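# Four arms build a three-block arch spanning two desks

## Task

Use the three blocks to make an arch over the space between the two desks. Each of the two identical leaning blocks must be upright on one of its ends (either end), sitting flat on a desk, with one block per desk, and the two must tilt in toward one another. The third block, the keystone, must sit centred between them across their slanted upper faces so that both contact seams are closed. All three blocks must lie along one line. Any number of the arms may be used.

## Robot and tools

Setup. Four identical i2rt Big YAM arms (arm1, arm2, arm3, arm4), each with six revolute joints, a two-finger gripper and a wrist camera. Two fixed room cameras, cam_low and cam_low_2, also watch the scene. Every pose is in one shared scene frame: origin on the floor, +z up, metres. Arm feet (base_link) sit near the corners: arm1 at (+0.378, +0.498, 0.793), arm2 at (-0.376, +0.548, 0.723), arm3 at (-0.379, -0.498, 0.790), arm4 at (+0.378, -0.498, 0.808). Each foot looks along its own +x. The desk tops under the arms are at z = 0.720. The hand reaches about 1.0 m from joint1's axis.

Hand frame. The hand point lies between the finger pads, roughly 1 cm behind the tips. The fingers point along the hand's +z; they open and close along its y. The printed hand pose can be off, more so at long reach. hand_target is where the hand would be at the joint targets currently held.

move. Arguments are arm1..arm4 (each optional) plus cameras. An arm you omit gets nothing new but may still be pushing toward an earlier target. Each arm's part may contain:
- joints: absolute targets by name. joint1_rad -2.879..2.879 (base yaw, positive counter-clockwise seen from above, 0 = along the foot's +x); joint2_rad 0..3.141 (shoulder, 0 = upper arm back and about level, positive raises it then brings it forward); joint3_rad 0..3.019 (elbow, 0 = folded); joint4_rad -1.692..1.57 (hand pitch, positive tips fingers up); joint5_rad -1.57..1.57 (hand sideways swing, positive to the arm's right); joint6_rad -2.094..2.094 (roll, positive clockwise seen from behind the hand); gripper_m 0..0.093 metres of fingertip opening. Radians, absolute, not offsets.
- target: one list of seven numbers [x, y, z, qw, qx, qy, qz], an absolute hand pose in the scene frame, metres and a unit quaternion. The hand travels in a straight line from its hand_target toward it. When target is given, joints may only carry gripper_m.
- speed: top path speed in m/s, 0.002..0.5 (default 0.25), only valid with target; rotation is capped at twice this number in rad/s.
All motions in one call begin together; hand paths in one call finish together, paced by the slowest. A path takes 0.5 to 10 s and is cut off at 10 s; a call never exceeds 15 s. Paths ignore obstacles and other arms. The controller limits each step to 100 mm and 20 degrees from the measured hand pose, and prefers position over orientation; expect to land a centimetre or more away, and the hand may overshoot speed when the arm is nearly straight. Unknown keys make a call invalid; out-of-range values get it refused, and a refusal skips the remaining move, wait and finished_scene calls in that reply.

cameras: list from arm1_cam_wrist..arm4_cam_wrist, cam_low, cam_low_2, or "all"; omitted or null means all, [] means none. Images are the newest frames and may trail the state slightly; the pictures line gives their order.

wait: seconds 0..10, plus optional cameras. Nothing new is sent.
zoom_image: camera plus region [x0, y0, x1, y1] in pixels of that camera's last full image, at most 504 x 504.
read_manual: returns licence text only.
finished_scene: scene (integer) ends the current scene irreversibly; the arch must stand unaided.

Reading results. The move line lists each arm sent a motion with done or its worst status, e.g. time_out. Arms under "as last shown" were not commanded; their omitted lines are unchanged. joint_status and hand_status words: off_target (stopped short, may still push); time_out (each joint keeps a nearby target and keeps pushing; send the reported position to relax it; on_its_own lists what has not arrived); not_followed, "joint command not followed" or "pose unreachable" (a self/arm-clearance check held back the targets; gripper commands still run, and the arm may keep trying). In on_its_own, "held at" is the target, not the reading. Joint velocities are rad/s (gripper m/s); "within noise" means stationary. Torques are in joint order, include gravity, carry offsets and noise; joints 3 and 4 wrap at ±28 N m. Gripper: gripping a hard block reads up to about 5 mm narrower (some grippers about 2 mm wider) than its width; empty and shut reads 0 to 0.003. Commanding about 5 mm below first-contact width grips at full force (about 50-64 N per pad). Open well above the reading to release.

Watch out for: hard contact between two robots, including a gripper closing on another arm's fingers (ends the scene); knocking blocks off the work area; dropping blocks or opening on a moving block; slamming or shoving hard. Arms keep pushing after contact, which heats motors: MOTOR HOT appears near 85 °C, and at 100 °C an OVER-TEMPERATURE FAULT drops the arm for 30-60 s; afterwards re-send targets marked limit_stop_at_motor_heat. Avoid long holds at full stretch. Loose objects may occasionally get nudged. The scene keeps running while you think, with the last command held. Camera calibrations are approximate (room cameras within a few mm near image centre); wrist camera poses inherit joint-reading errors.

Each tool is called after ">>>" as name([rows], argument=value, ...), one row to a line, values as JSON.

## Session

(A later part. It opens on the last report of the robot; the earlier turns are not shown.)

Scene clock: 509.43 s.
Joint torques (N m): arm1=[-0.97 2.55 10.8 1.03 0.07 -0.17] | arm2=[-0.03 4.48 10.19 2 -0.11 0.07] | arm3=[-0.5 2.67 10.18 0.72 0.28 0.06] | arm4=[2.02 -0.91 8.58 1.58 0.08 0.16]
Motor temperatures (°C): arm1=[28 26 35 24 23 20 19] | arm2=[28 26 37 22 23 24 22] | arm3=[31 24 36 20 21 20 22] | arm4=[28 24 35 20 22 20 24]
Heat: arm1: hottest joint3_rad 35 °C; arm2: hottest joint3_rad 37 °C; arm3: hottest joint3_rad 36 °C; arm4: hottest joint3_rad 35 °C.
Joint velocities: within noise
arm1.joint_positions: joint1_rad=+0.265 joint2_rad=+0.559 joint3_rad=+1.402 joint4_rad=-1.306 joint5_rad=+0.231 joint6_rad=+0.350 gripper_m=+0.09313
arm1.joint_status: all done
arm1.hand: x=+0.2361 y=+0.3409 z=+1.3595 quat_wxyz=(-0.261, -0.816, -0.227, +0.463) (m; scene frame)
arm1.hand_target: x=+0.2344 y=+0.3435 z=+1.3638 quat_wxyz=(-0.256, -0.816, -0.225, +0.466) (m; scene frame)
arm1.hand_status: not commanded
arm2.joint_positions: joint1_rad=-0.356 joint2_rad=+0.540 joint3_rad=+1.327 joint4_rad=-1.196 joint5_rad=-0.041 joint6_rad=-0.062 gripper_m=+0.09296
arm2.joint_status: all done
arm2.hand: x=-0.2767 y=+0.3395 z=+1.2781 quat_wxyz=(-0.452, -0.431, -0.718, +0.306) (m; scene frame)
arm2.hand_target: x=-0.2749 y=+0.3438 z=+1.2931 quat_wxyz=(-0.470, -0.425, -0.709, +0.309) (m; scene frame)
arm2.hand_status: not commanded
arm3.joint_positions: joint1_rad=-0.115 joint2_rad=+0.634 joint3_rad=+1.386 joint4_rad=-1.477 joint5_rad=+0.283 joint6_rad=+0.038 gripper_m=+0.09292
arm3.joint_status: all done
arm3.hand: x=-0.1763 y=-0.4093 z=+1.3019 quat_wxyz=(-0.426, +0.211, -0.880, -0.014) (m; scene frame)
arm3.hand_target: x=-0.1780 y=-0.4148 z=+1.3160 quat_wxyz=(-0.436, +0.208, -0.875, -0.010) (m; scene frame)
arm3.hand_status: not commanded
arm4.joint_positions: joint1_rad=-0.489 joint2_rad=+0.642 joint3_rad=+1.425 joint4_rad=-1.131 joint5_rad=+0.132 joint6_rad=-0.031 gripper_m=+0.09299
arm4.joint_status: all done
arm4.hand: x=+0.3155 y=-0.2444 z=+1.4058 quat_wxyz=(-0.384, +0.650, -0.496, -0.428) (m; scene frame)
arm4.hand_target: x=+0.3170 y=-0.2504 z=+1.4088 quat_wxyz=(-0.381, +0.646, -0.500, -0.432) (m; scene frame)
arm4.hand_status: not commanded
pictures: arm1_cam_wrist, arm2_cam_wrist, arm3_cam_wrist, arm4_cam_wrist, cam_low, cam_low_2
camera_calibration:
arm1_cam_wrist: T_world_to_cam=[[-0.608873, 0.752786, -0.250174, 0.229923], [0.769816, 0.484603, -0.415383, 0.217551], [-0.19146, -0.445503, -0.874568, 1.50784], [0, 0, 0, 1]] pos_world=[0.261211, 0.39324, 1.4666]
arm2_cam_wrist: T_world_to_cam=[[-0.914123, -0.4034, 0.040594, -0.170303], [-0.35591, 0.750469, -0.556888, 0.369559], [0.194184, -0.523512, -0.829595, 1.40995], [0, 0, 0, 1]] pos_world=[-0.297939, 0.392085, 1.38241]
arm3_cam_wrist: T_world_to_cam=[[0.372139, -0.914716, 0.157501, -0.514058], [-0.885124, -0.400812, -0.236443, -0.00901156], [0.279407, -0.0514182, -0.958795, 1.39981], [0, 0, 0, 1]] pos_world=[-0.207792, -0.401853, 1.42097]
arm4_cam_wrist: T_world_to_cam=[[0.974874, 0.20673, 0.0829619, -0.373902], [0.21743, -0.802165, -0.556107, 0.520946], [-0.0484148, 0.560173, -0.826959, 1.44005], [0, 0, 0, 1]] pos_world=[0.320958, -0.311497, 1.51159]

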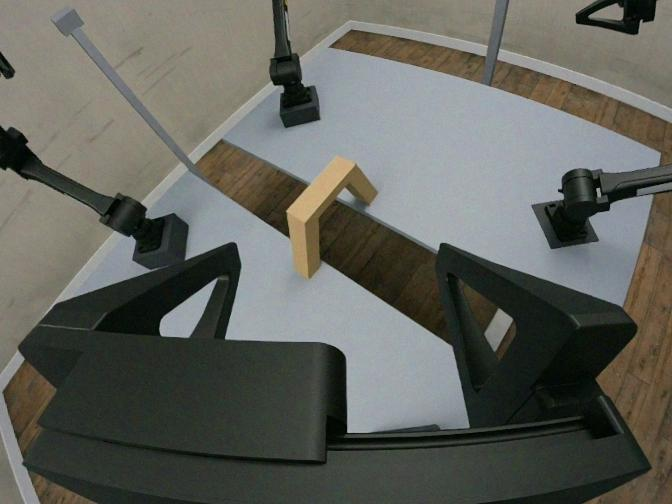

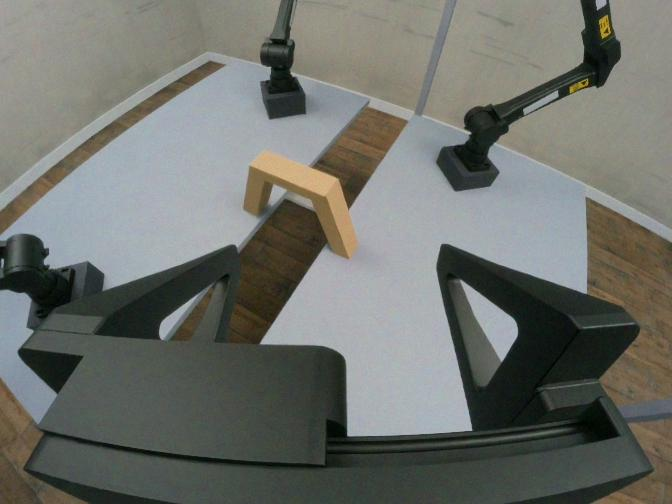

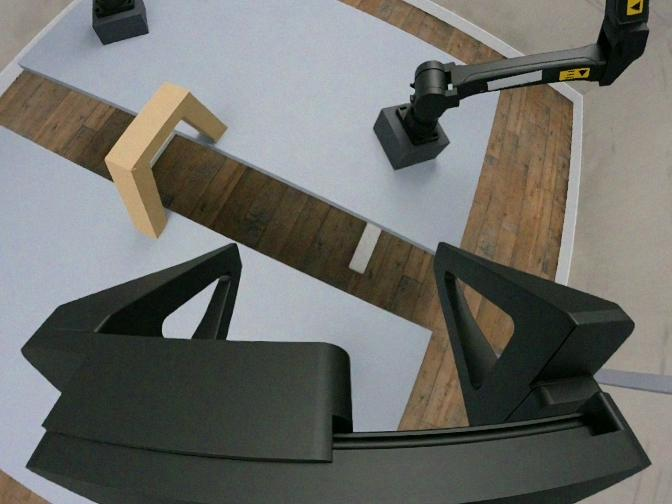

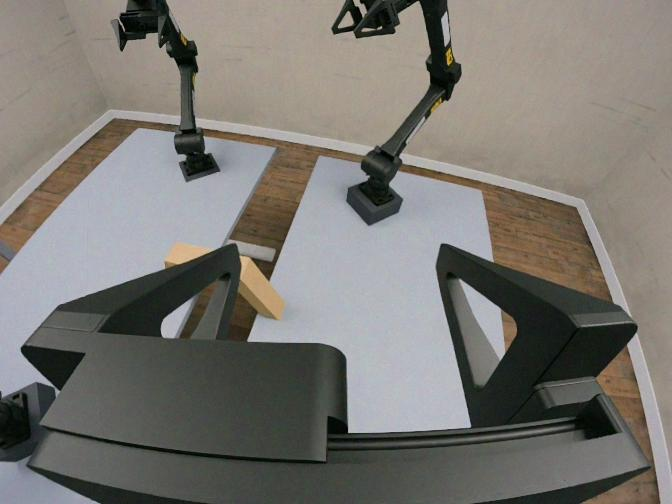

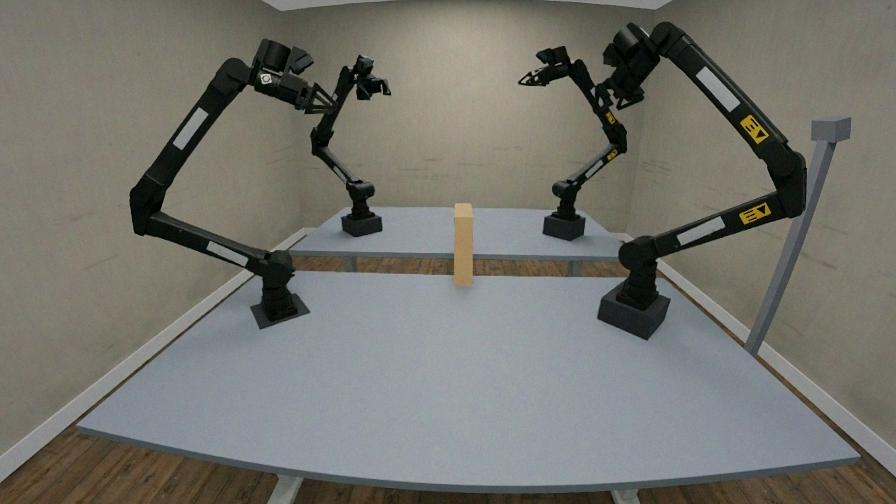

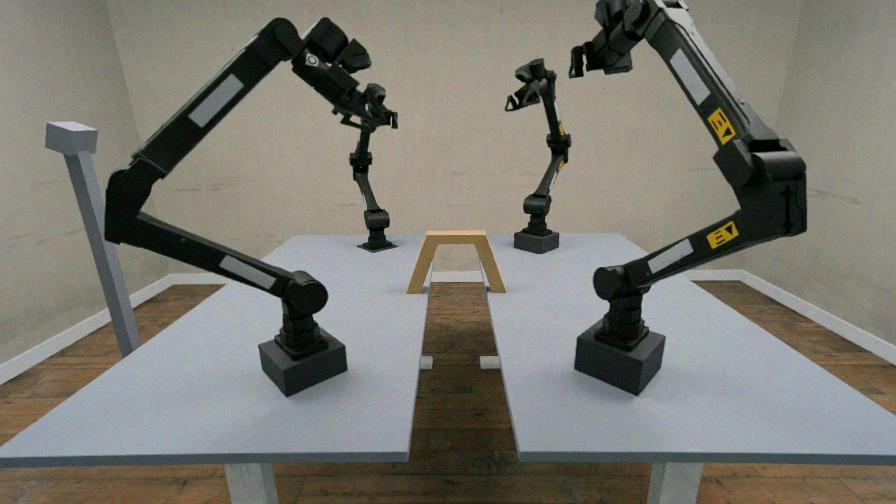

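>>> move()

>>> move()

>>> move()

>>> move()

>>> move()

>>> move()

Scene clock: 510.07 s.
Joint torques (N m): arm1=[-1.08 2.67 10.8 1.03 0.07 -0.18] | arm2=[-0.03 4.25 10.22 2 -0.1 0.07] | arm3=[-0.44 2.43 10.19 0.65 0.28 0.04] | arm4=[2.08 -0.91 8.59 1.61 0.07 0.16]
Motor temperatures (°C): arm1=[28 26 35 24 23 20 19] | arm2=[28 26 37 22 23 24 22] | arm3=[31 24 36 20 21 20 22] | arm4=[28 24 35 20 22 20 24]
Heat: arm1: hottest joint3_rad 35 °C; arm2: hottest joint3_rad 37 °C; arm3: hottest joint3_rad 36 °C; arm4: hottest joint3_rad 35 °C.
Joint velocities: within noise
arm1.joint_positions: joint1_rad=+0.265 joint2_rad=+0.559 joint3_rad=+1.402 joint4_rad=-1.306 joint5_rad=+0.231 joint6_rad=+0.350 gripper_m=+0.09313
arm1.joint_status: all done
arm1.hand: x=+0.2361 y=+0.3409 z=+1.3595 quat_wxyz=(-0.261, -0.816, -0.227, +0.463) (m; scene frame)
arm1.hand_target: x=+0.2344 y=+0.3435 z=+1.3638 quat_wxyz=(-0.256, -0.816, -0.225, +0.466) (m; scene frame)
arm1.hand_status: not commanded
arm2.joint_positions: joint1_rad=-0.356 joint2_rad=+0.540 joint3_rad=+1.327 joint4_rad=-1.196 joint5_rad=-0.041 joint6_rad=-0.062 gripper_m=+0.09296
arm2.joint_status: all done
arm2.hand: x=-0.2767 y=+0.3395 z=+1.2781 quat_wxyz=(-0.452, -0.431, -0.718, +0.306) (m; scene frame)
arm2.hand_target: x=-0.2749 y=+0.3438 z=+1.2931 quat_wxyz=(-0.470, -0.425, -0.709, +0.309) (m; scene frame)
arm2.hand_status: not commanded
arm3.joint_positions: joint1_rad=-0.115 joint2_rad=+0.634 joint3_rad=+1.386 joint4_rad=-1.477 joint5_rad=+0.283 joint6_rad=+0.038 gripper_m=+0.09292
arm3.joint_status: all done
arm3.hand: x=-0.1763 y=-0.4093 z=+1.3019 quat_wxyz=(-0.426, +0.211, -0.880, -0.014) (m; scene frame)
arm3.hand_target: x=-0.1780 y=-0.4148 z=+1.3160 quat_wxyz=(-0.436, +0.208, -0.875, -0.010) (m; scene frame)
arm3.hand_status: not commanded
arm4.joint_positions: joint1_rad=-0.489 joint2_rad=+0.642 joint3_rad=+1.425 joint4_rad=-1.131 joint5_rad=+0.132 joint6_rad=-0.031 gripper_m=+0.09299
arm4.joint_status: all done
arm4.hand: x=+0.3155 y=-0.2444 z=+1.4058 quat_wxyz=(-0.384, +0.650, -0.496, -0.428) (m; scene frame)
arm4.hand_target: x=+0.3170 y=-0.2504 z=+1.4088 quat_wxyz=(-0.381, +0.646, -0.500, -0.432) (m; scene frame)
arm4.hand_status: not commanded
pictures: arm1_cam_wrist, arm2_cam_wrist, arm3_cam_wrist, arm4_cam_wrist, cam_low, cam_low_2
camera_calibration:
arm1_cam_wrist: T_world_to_cam=[[-0.608873, 0.752786, -0.250174, 0.229923], [0.769816, 0.484603, -0.415383, 0.217551], [-0.19146, -0.445503, -0.874568, 1.50784], [0, 0, 0, 1]] pos_world=[0.261211, 0.39324, 1.4666]
arm2_cam_wrist: T_world_to_cam=[[-0.914123, -0.4034, 0.040594, -0.170303], [-0.35591, 0.750469, -0.556888, 0.369559], [0.194184, -0.523512, -0.829595, 1.40995], [0, 0, 0, 1]] pos_world=[-0.297939, 0.392085, 1.38241]
arm3_cam_wrist: T_world_to_cam=[[0.372139, -0.914716, 0.157501, -0.514058], [-0.885124, -0.400812, -0.236443, -0.00901156], [0.279407, -0.0514182, -0.958795, 1.39981], [0, 0, 0, 1]] pos_world=[-0.207792, -0.401853, 1.42097]
arm4_cam_wrist: T_world_to_cam=[[0.974874, 0.20673, 0.0829619, -0.373902], [0.21743, -0.802165, -0.556107, 0.520946], [-0.0484148, 0.560173, -0.826959, 1.44005], [0, 0, 0, 1]] pos_world=[0.320958, -0.311497, 1.51159]

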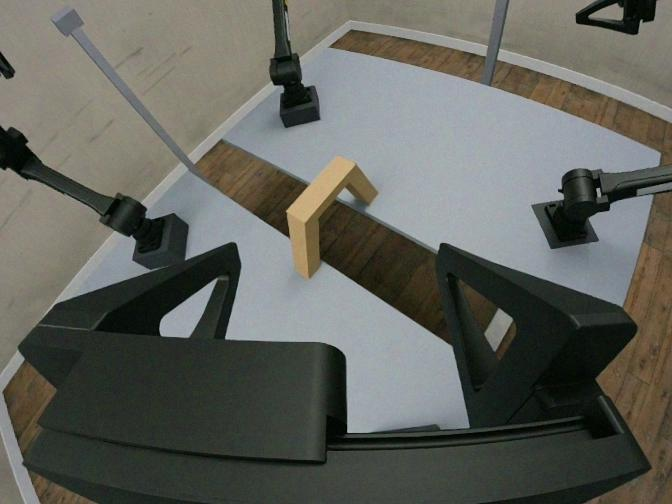

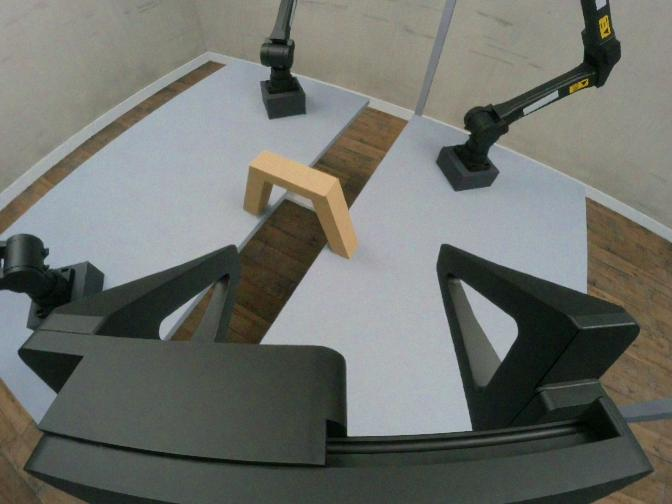

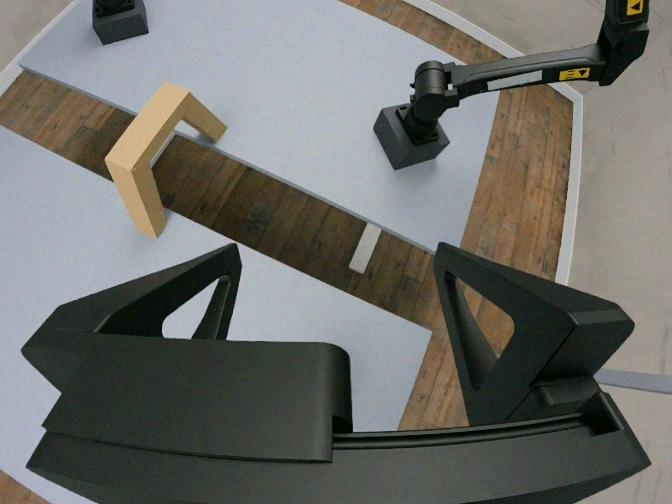

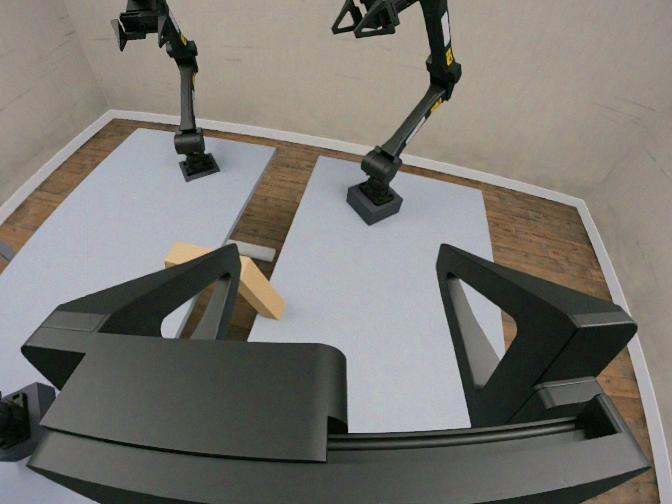

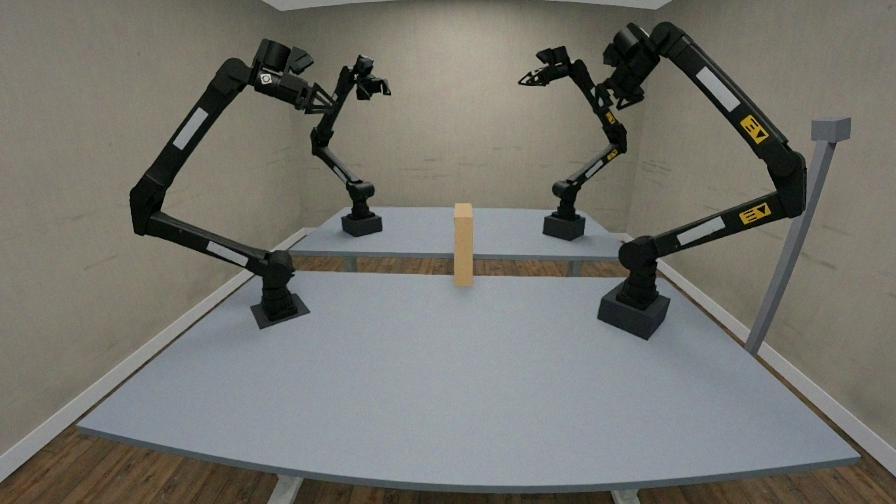

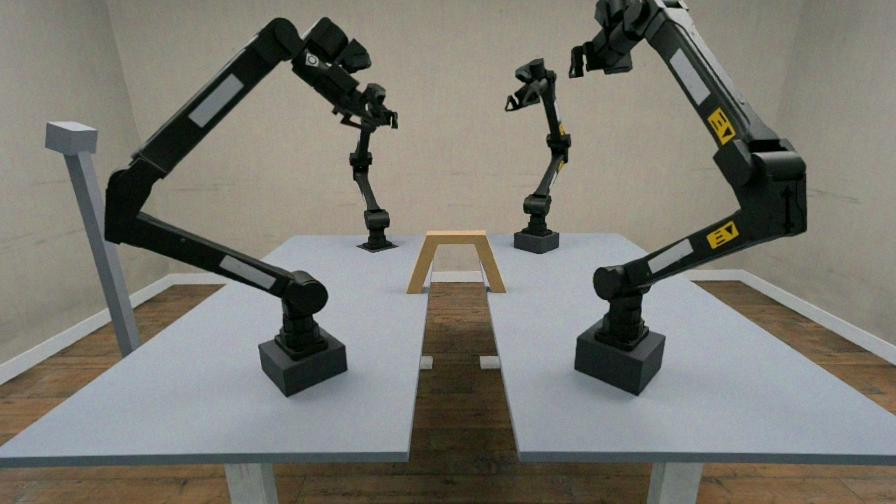

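Scene clock: 510.07 s.
Joint torques (N m): arm1=[-1.08 2.67 10.8 1.03 0.07 -0.18] | arm2=[-0.03 4.25 10.22 2 -0.1 0.07] | arm3=[-0.44 2.43 10.19 0.65 0.28 0.04] | arm4=[2.08 -0.91 8.59 1.61 0.07 0.16]
Motor temperatures (°C): arm1=[28 26 35 24 23 20 19] | arm2=[28 26 37 22 23 24 22] | arm3=[31 24 36 20 21 20 22] | arm4=[28 24 35 20 22 20 24]
Heat: arm1: hottest joint3_rad 35 °C; arm2: hottest joint3_rad 37 °C; arm3: hottest joint3_rad 36 °C; arm4: hottest joint3_rad 35 °C.
Joint velocities: within noise
arm1.joint_positions: joint1_rad=+0.265 joint2_rad=+0.559 joint3_rad=+1.402 joint4_rad=-1.306 joint5_rad=+0.231 joint6_rad=+0.350 gripper_m=+0.09313
arm1.joint_status: all done
arm1.hand: x=+0.2361 y=+0.3409 z=+1.3595 quat_wxyz=(-0.261, -0.816, -0.227, +0.463) (m; scene frame)
arm1.hand_target: x=+0.2344 y=+0.3435 z=+1.3638 quat_wxyz=(-0.256, -0.816, -0.225, +0.466) (m; scene frame)
arm1.hand_status: not commanded
arm2.joint_positions: joint1_rad=-0.356 joint2_rad=+0.540 joint3_rad=+1.327 joint4_rad=-1.196 joint5_rad=-0.041 joint6_rad=-0.062 gripper_m=+0.09296
arm2.joint_status: all done
arm2.hand: x=-0.2767 y=+0.3395 z=+1.2781 quat_wxyz=(-0.452, -0.431, -0.718, +0.306) (m; scene frame)
arm2.hand_target: x=-0.2749 y=+0.3438 z=+1.2931 quat_wxyz=(-0.470, -0.425, -0.709, +0.309) (m; scene frame)
arm2.hand_status: not commanded
arm3.joint_positions: joint1_rad=-0.115 joint2_rad=+0.634 joint3_rad=+1.386 joint4_rad=-1.477 joint5_rad=+0.283 joint6_rad=+0.038 gripper_m=+0.09292
arm3.joint_status: all done
arm3.hand: x=-0.1763 y=-0.4093 z=+1.3019 quat_wxyz=(-0.426, +0.211, -0.880, -0.014) (m; scene frame)
arm3.hand_target: x=-0.1780 y=-0.4148 z=+1.3160 quat_wxyz=(-0.436, +0.208, -0.875, -0.010) (m; scene frame)
arm3.hand_status: not commanded
arm4.joint_positions: joint1_rad=-0.489 joint2_rad=+0.642 joint3_rad=+1.425 joint4_rad=-1.131 joint5_rad=+0.132 joint6_rad=-0.031 gripper_m=+0.09299
arm4.joint_status: all done
arm4.hand: x=+0.3155 y=-0.2444 z=+1.4058 quat_wxyz=(-0.384, +0.650, -0.496, -0.428) (m; scene frame)
arm4.hand_target: x=+0.3170 y=-0.2504 z=+1.4088 quat_wxyz=(-0.381, +0.646, -0.500, -0.432) (m; scene frame)
arm4.hand_status: not commanded
pictures: arm1_cam_wrist, arm2_cam_wrist, arm3_cam_wrist, arm4_cam_wrist, cam_low, cam_low_2
camera_calibration:
arm1_cam_wrist: T_world_to_cam=[[-0.608873, 0.752786, -0.250174, 0.229923], [0.769816, 0.484603, -0.415383, 0.217551], [-0.19146, -0.445503, -0.874568, 1.50784], [0, 0, 0, 1]] pos_world=[0.261211, 0.39324, 1.4666]
arm2_cam_wrist: T_world_to_cam=[[-0.914123, -0.4034, 0.040594, -0.170303], [-0.35591, 0.750469, -0.556888, 0.369559], [0.194184, -0.523512, -0.829595, 1.40995], [0, 0, 0, 1]] pos_world=[-0.297939, 0.392085, 1.38241]
arm3_cam_wrist: T_world_to_cam=[[0.372139, -0.914716, 0.157501, -0.514058], [-0.885124, -0.400812, -0.236443, -0.00901156], [0.279407, -0.0514182, -0.958795, 1.39981], [0, 0, 0, 1]] pos_world=[-0.207792, -0.401853, 1.42097]
arm4_cam_wrist: T_world_to_cam=[[0.974874, 0.20673, 0.0829619, -0.373902], [0.21743, -0.802165, -0.556107, 0.520946], [-0.0484148, 0.560173, -0.826959, 1.44005], [0, 0, 0, 1]] pos_world=[0.320958, -0.311497, 1.51159]

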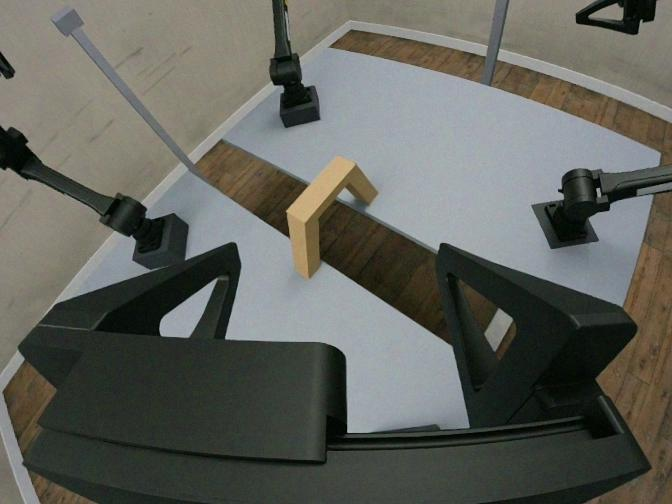

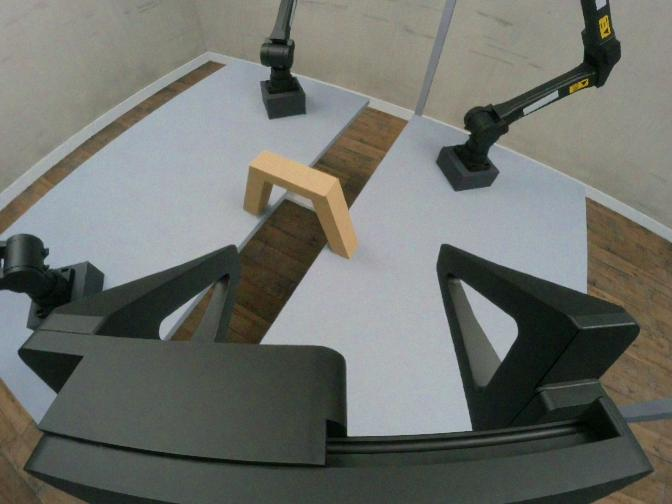

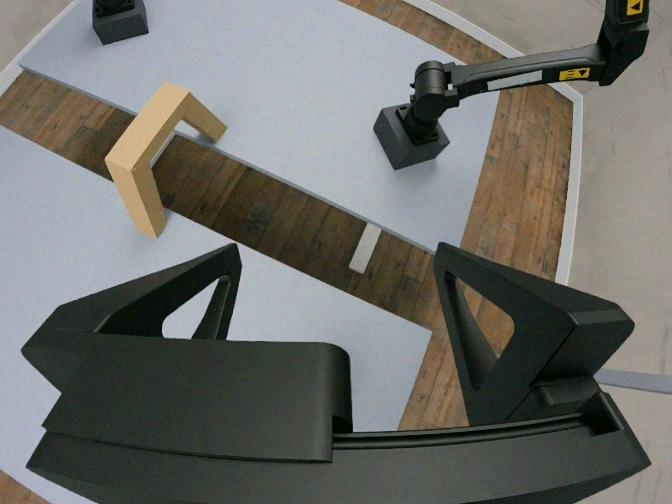

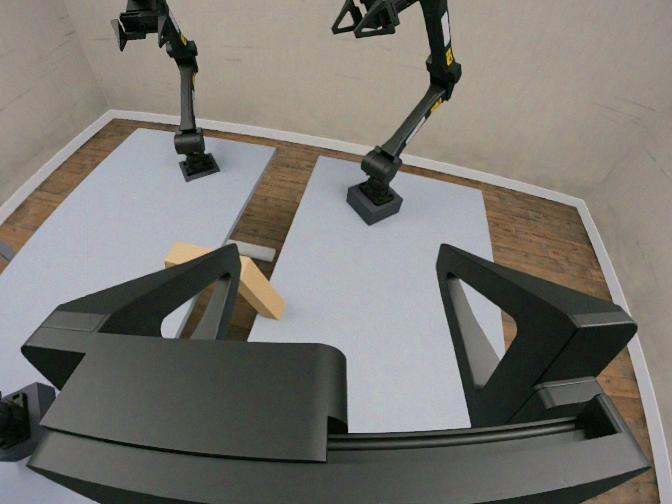

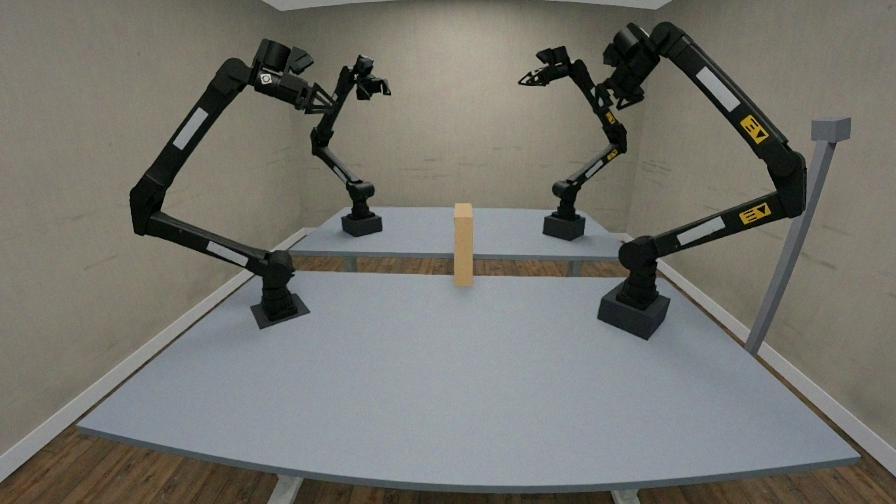

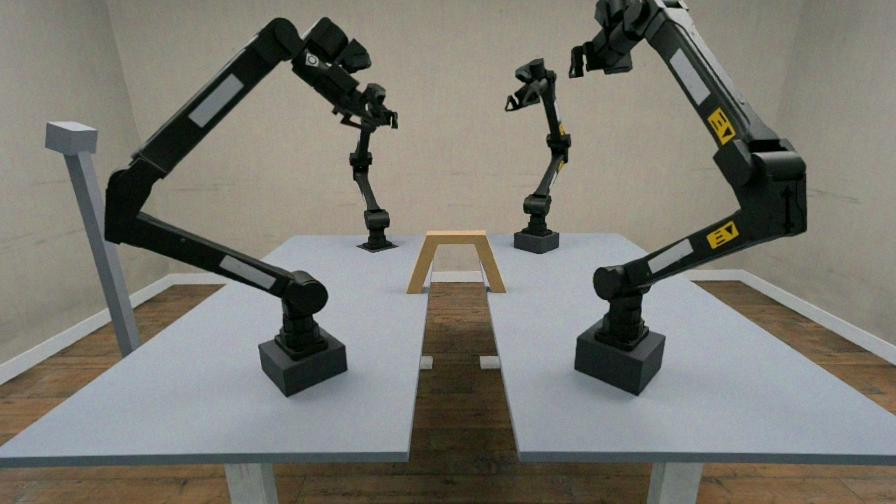

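Scene clock: 510.07 s.
Joint torques (N m): arm1=[-1.08 2.67 10.8 1.03 0.07 -0.18] | arm2=[-0.03 4.25 10.22 2 -0.1 0.07] | arm3=[-0.44 2.43 10.19 0.65 0.28 0.04] | arm4=[2.08 -0.91 8.59 1.61 0.07 0.16]
Motor temperatures (°C): arm1=[28 26 35 24 23 20 19] | arm2=[28 26 37 22 23 24 22] | arm3=[31 24 36 20 21 20 22] | arm4=[28 24 35 20 22 20 24]
Heat: arm1: hottest joint3_rad 35 °C; arm2: hottest joint3_rad 37 °C; arm3: hottest joint3_rad 36 °C; arm4: hottest joint3_rad 35 °C.
Joint velocities: within noise
arm1.joint_positions: joint1_rad=+0.265 joint2_rad=+0.559 joint3_rad=+1.402 joint4_rad=-1.306 joint5_rad=+0.231 joint6_rad=+0.350 gripper_m=+0.09313
arm1.joint_status: all done
arm1.hand: x=+0.2361 y=+0.3409 z=+1.3595 quat_wxyz=(-0.261, -0.816, -0.227, +0.463) (m; scene frame)
arm1.hand_target: x=+0.2344 y=+0.3435 z=+1.3638 quat_wxyz=(-0.256, -0.816, -0.225, +0.466) (m; scene frame)
arm1.hand_status: not commanded
arm2.joint_positions: joint1_rad=-0.356 joint2_rad=+0.540 joint3_rad=+1.327 joint4_rad=-1.196 joint5_rad=-0.041 joint6_rad=-0.062 gripper_m=+0.09296
arm2.joint_status: all done
arm2.hand: x=-0.2767 y=+0.3395 z=+1.2781 quat_wxyz=(-0.452, -0.431, -0.718, +0.306) (m; scene frame)
arm2.hand_target: x=-0.2749 y=+0.3438 z=+1.2931 quat_wxyz=(-0.470, -0.425, -0.709, +0.309) (m; scene frame)
arm2.hand_status: not commanded
arm3.joint_positions: joint1_rad=-0.115 joint2_rad=+0.634 joint3_rad=+1.386 joint4_rad=-1.477 joint5_rad=+0.283 joint6_rad=+0.038 gripper_m=+0.09292
arm3.joint_status: all done
arm3.hand: x=-0.1763 y=-0.4093 z=+1.3019 quat_wxyz=(-0.426, +0.211, -0.880, -0.014) (m; scene frame)
arm3.hand_target: x=-0.1780 y=-0.4148 z=+1.3160 quat_wxyz=(-0.436, +0.208, -0.875, -0.010) (m; scene frame)
arm3.hand_status: not commanded
arm4.joint_positions: joint1_rad=-0.489 joint2_rad=+0.642 joint3_rad=+1.425 joint4_rad=-1.131 joint5_rad=+0.132 joint6_rad=-0.031 gripper_m=+0.09299
arm4.joint_status: all done
arm4.hand: x=+0.3155 y=-0.2444 z=+1.4058 quat_wxyz=(-0.384, +0.650, -0.496, -0.428) (m; scene frame)
arm4.hand_target: x=+0.3170 y=-0.2504 z=+1.4088 quat_wxyz=(-0.381, +0.646, -0.500, -0.432) (m; scene frame)
arm4.hand_status: not commanded
pictures: arm1_cam_wrist, arm2_cam_wrist, arm3_cam_wrist, arm4_cam_wrist, cam_low, cam_low_2
camera_calibration:
arm1_cam_wrist: T_world_to_cam=[[-0.608873, 0.752786, -0.250174, 0.229923], [0.769816, 0.484603, -0.415383, 0.217551], [-0.19146, -0.445503, -0.874568, 1.50784], [0, 0, 0, 1]] pos_world=[0.261211, 0.39324, 1.4666]
arm2_cam_wrist: T_world_to_cam=[[-0.914123, -0.4034, 0.040594, -0.170303], [-0.35591, 0.750469, -0.556888, 0.369559], [0.194184, -0.523512, -0.829595, 1.40995], [0, 0, 0, 1]] pos_world=[-0.297939, 0.392085, 1.38241]
arm3_cam_wrist: T_world_to_cam=[[0.372139, -0.914716, 0.157501, -0.514058], [-0.885124, -0.400812, -0.236443, -0.00901156], [0.279407, -0.0514182, -0.958795, 1.39981], [0, 0, 0, 1]] pos_world=[-0.207792, -0.401853, 1.42097]
arm4_cam_wrist: T_world_to_cam=[[0.974874, 0.20673, 0.0829619, -0.373902], [0.21743, -0.802165, -0.556107, 0.520946], [-0.0484148, 0.560173, -0.826959, 1.44005], [0, 0, 0, 1]] pos_world=[0.320958, -0.311497, 1.51159]

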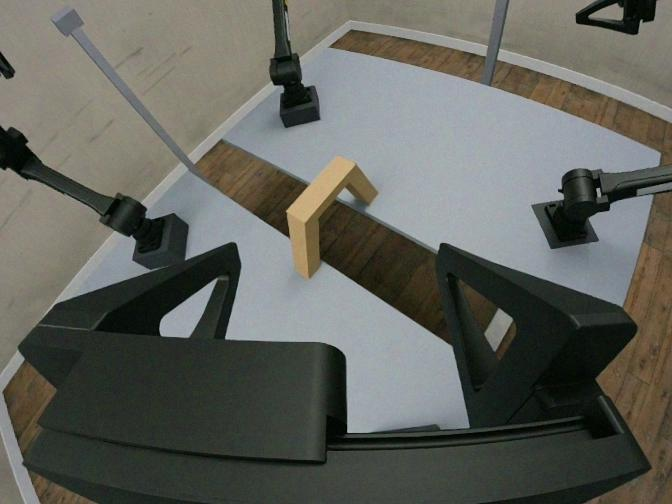

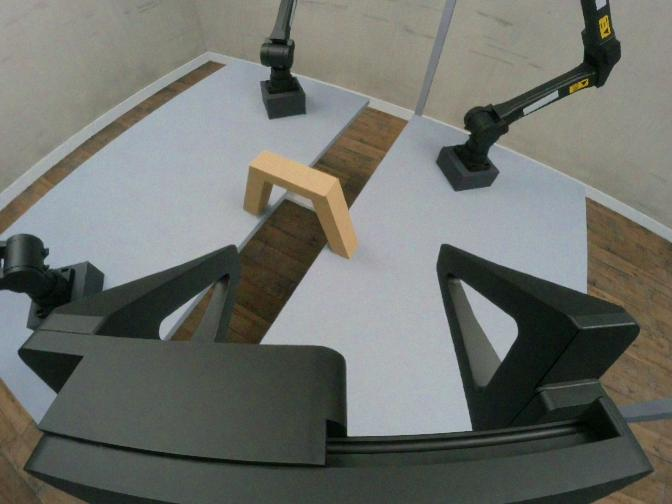

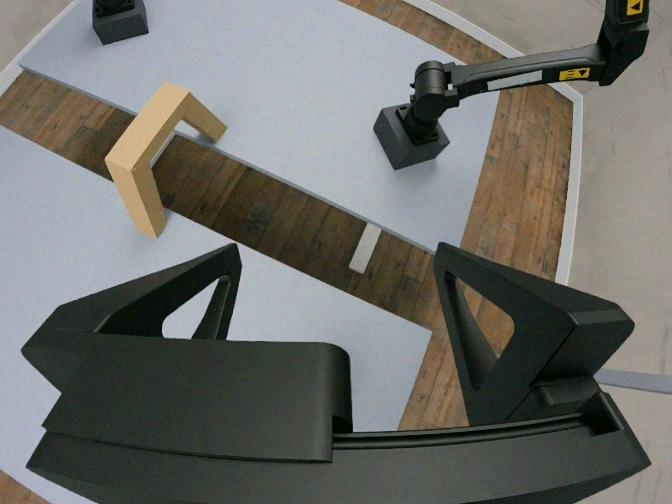

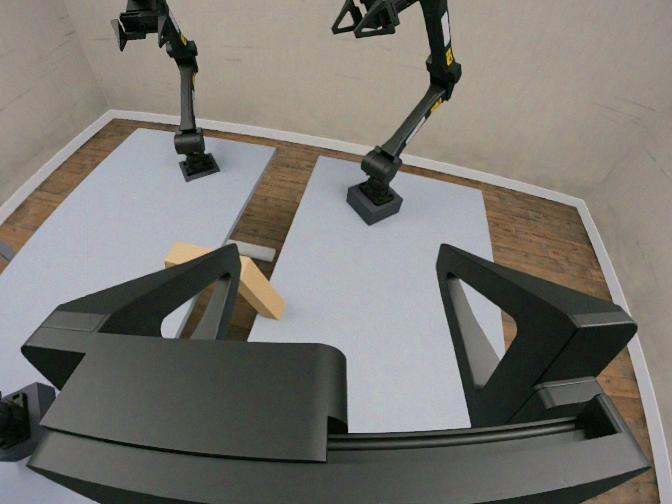

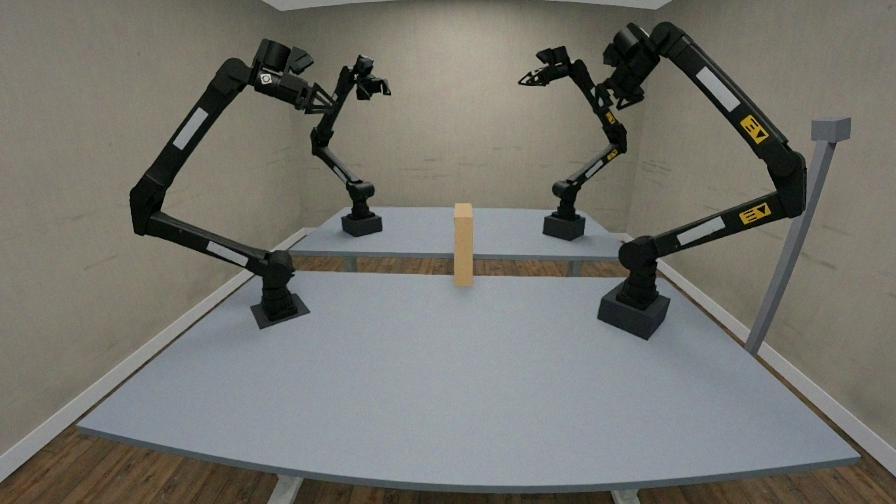

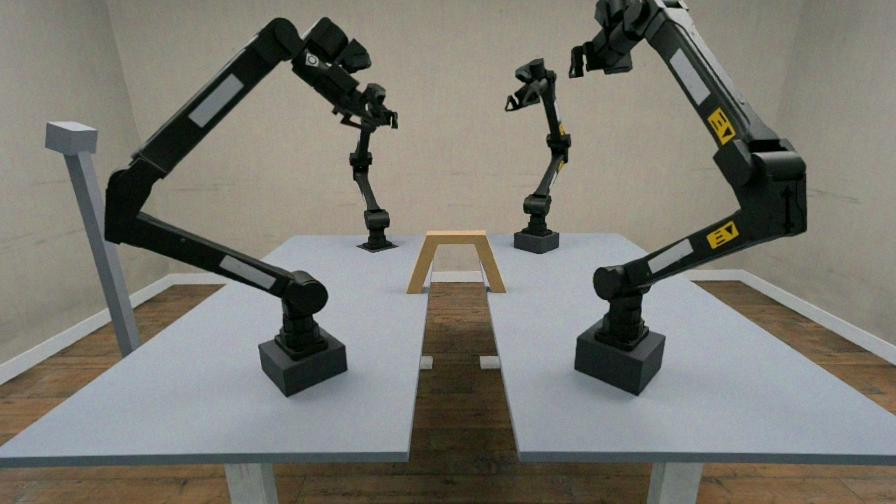

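Scene clock: 510.07 s.
Joint torques (N m): arm1=[-1.08 2.67 10.8 1.03 0.07 -0.18] | arm2=[-0.03 4.25 10.22 2 -0.1 0.07] | arm3=[-0.44 2.43 10.19 0.65 0.28 0.04] | arm4=[2.08 -0.91 8.59 1.61 0.07 0.16]
Motor temperatures (°C): arm1=[28 26 35 24 23 20 19] | arm2=[28 26 37 22 23 24 22] | arm3=[31 24 36 20 21 20 22] | arm4=[28 24 35 20 22 20 24]
Heat: arm1: hottest joint3_rad 35 °C; arm2: hottest joint3_rad 37 °C; arm3: hottest joint3_rad 36 °C; arm4: hottest joint3_rad 35 °C.
Joint velocities: within noise
arm1.joint_positions: joint1_rad=+0.265 joint2_rad=+0.559 joint3_rad=+1.402 joint4_rad=-1.306 joint5_rad=+0.231 joint6_rad=+0.350 gripper_m=+0.09313
arm1.joint_status: all done
arm1.hand: x=+0.2361 y=+0.3409 z=+1.3595 quat_wxyz=(-0.261, -0.816, -0.227, +0.463) (m; scene frame)
arm1.hand_target: x=+0.2344 y=+0.3435 z=+1.3638 quat_wxyz=(-0.256, -0.816, -0.225, +0.466) (m; scene frame)
arm1.hand_status: not commanded
arm2.joint_positions: joint1_rad=-0.356 joint2_rad=+0.540 joint3_rad=+1.327 joint4_rad=-1.196 joint5_rad=-0.041 joint6_rad=-0.062 gripper_m=+0.09296
arm2.joint_status: all done
arm2.hand: x=-0.2767 y=+0.3395 z=+1.2781 quat_wxyz=(-0.452, -0.431, -0.718, +0.306) (m; scene frame)
arm2.hand_target: x=-0.2749 y=+0.3438 z=+1.2931 quat_wxyz=(-0.470, -0.425, -0.709, +0.309) (m; scene frame)
arm2.hand_status: not commanded
arm3.joint_positions: joint1_rad=-0.115 joint2_rad=+0.634 joint3_rad=+1.386 joint4_rad=-1.477 joint5_rad=+0.283 joint6_rad=+0.038 gripper_m=+0.09292
arm3.joint_status: all done
arm3.hand: x=-0.1763 y=-0.4093 z=+1.3019 quat_wxyz=(-0.426, +0.211, -0.880, -0.014) (m; scene frame)
arm3.hand_target: x=-0.1780 y=-0.4148 z=+1.3160 quat_wxyz=(-0.436, +0.208, -0.875, -0.010) (m; scene frame)
arm3.hand_status: not commanded
arm4.joint_positions: joint1_rad=-0.489 joint2_rad=+0.642 joint3_rad=+1.425 joint4_rad=-1.131 joint5_rad=+0.132 joint6_rad=-0.031 gripper_m=+0.09299
arm4.joint_status: all done
arm4.hand: x=+0.3155 y=-0.2444 z=+1.4058 quat_wxyz=(-0.384, +0.650, -0.496, -0.428) (m; scene frame)
arm4.hand_target: x=+0.3170 y=-0.2504 z=+1.4088 quat_wxyz=(-0.381, +0.646, -0.500, -0.432) (m; scene frame)
arm4.hand_status: not commanded
pictures: arm1_cam_wrist, arm2_cam_wrist, arm3_cam_wrist, arm4_cam_wrist, cam_low, cam_low_2
camera_calibration:
arm1_cam_wrist: T_world_to_cam=[[-0.608873, 0.752786, -0.250174, 0.229923], [0.769816, 0.484603, -0.415383, 0.217551], [-0.19146, -0.445503, -0.874568, 1.50784], [0, 0, 0, 1]] pos_world=[0.261211, 0.39324, 1.4666]
arm2_cam_wrist: T_world_to_cam=[[-0.914123, -0.4034, 0.040594, -0.170303], [-0.35591, 0.750469, -0.556888, 0.369559], [0.194184, -0.523512, -0.829595, 1.40995], [0, 0, 0, 1]] pos_world=[-0.297939, 0.392085, 1.38241]
arm3_cam_wrist: T_world_to_cam=[[0.372139, -0.914716, 0.157501, -0.514058], [-0.885124, -0.400812, -0.236443, -0.00901156], [0.279407, -0.0514182, -0.958795, 1.39981], [0, 0, 0, 1]] pos_world=[-0.207792, -0.401853, 1.42097]
arm4_cam_wrist: T_world_to_cam=[[0.974874, 0.20673, 0.0829619, -0.373902], [0.21743, -0.802165, -0.556107, 0.520946], [-0.0484148, 0.560173, -0.826959, 1.44005], [0, 0, 0, 1]] pos_world=[0.320958, -0.311497, 1.51159]

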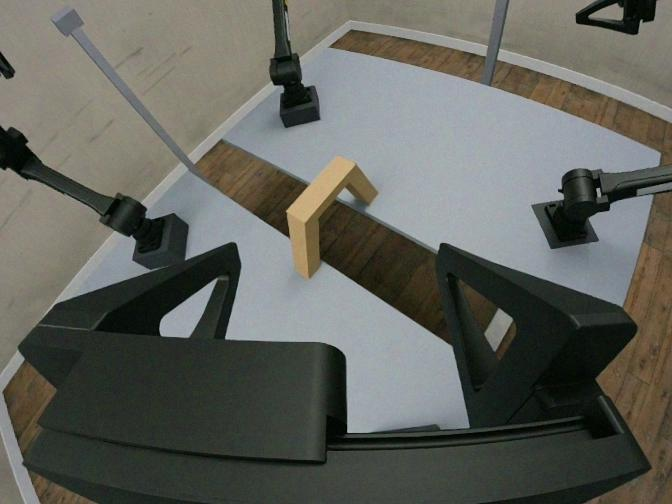

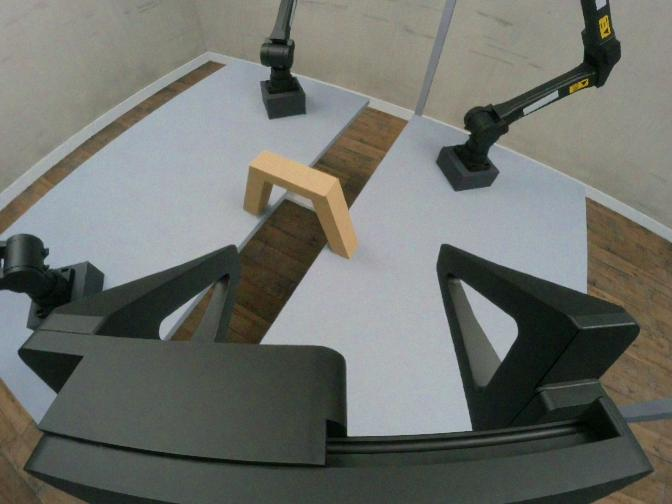

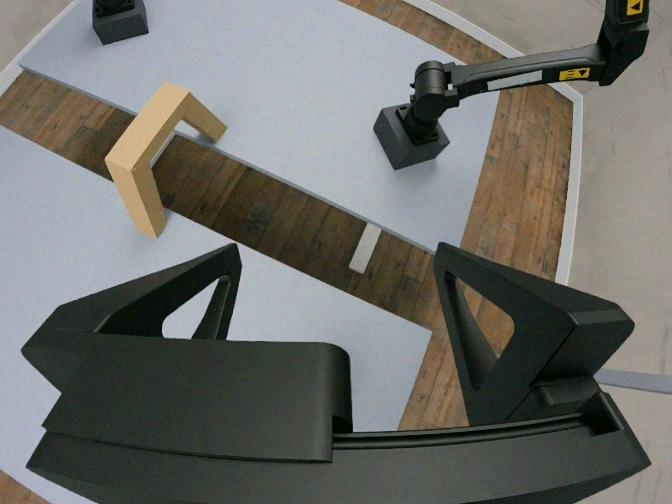

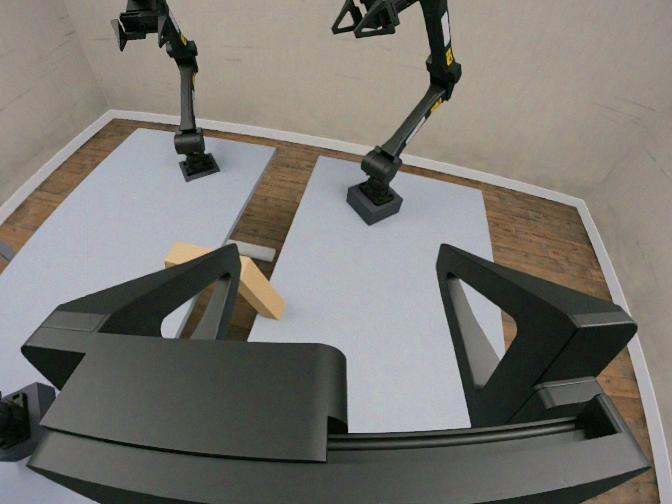

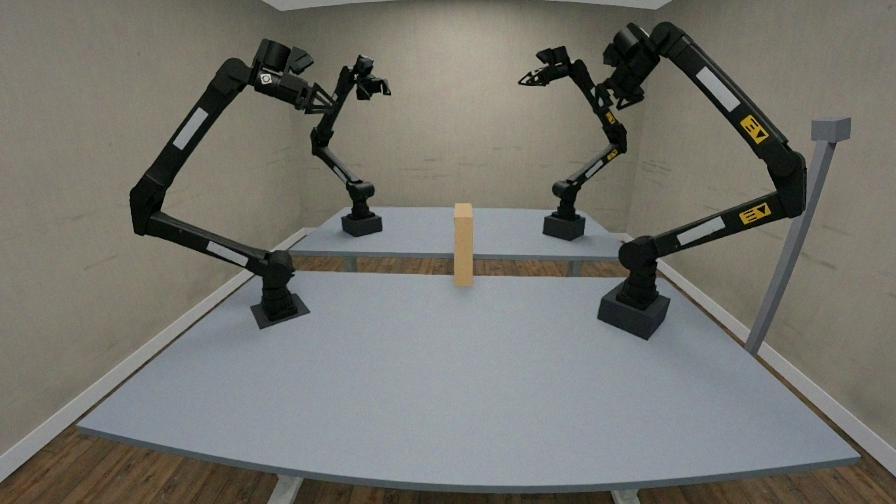

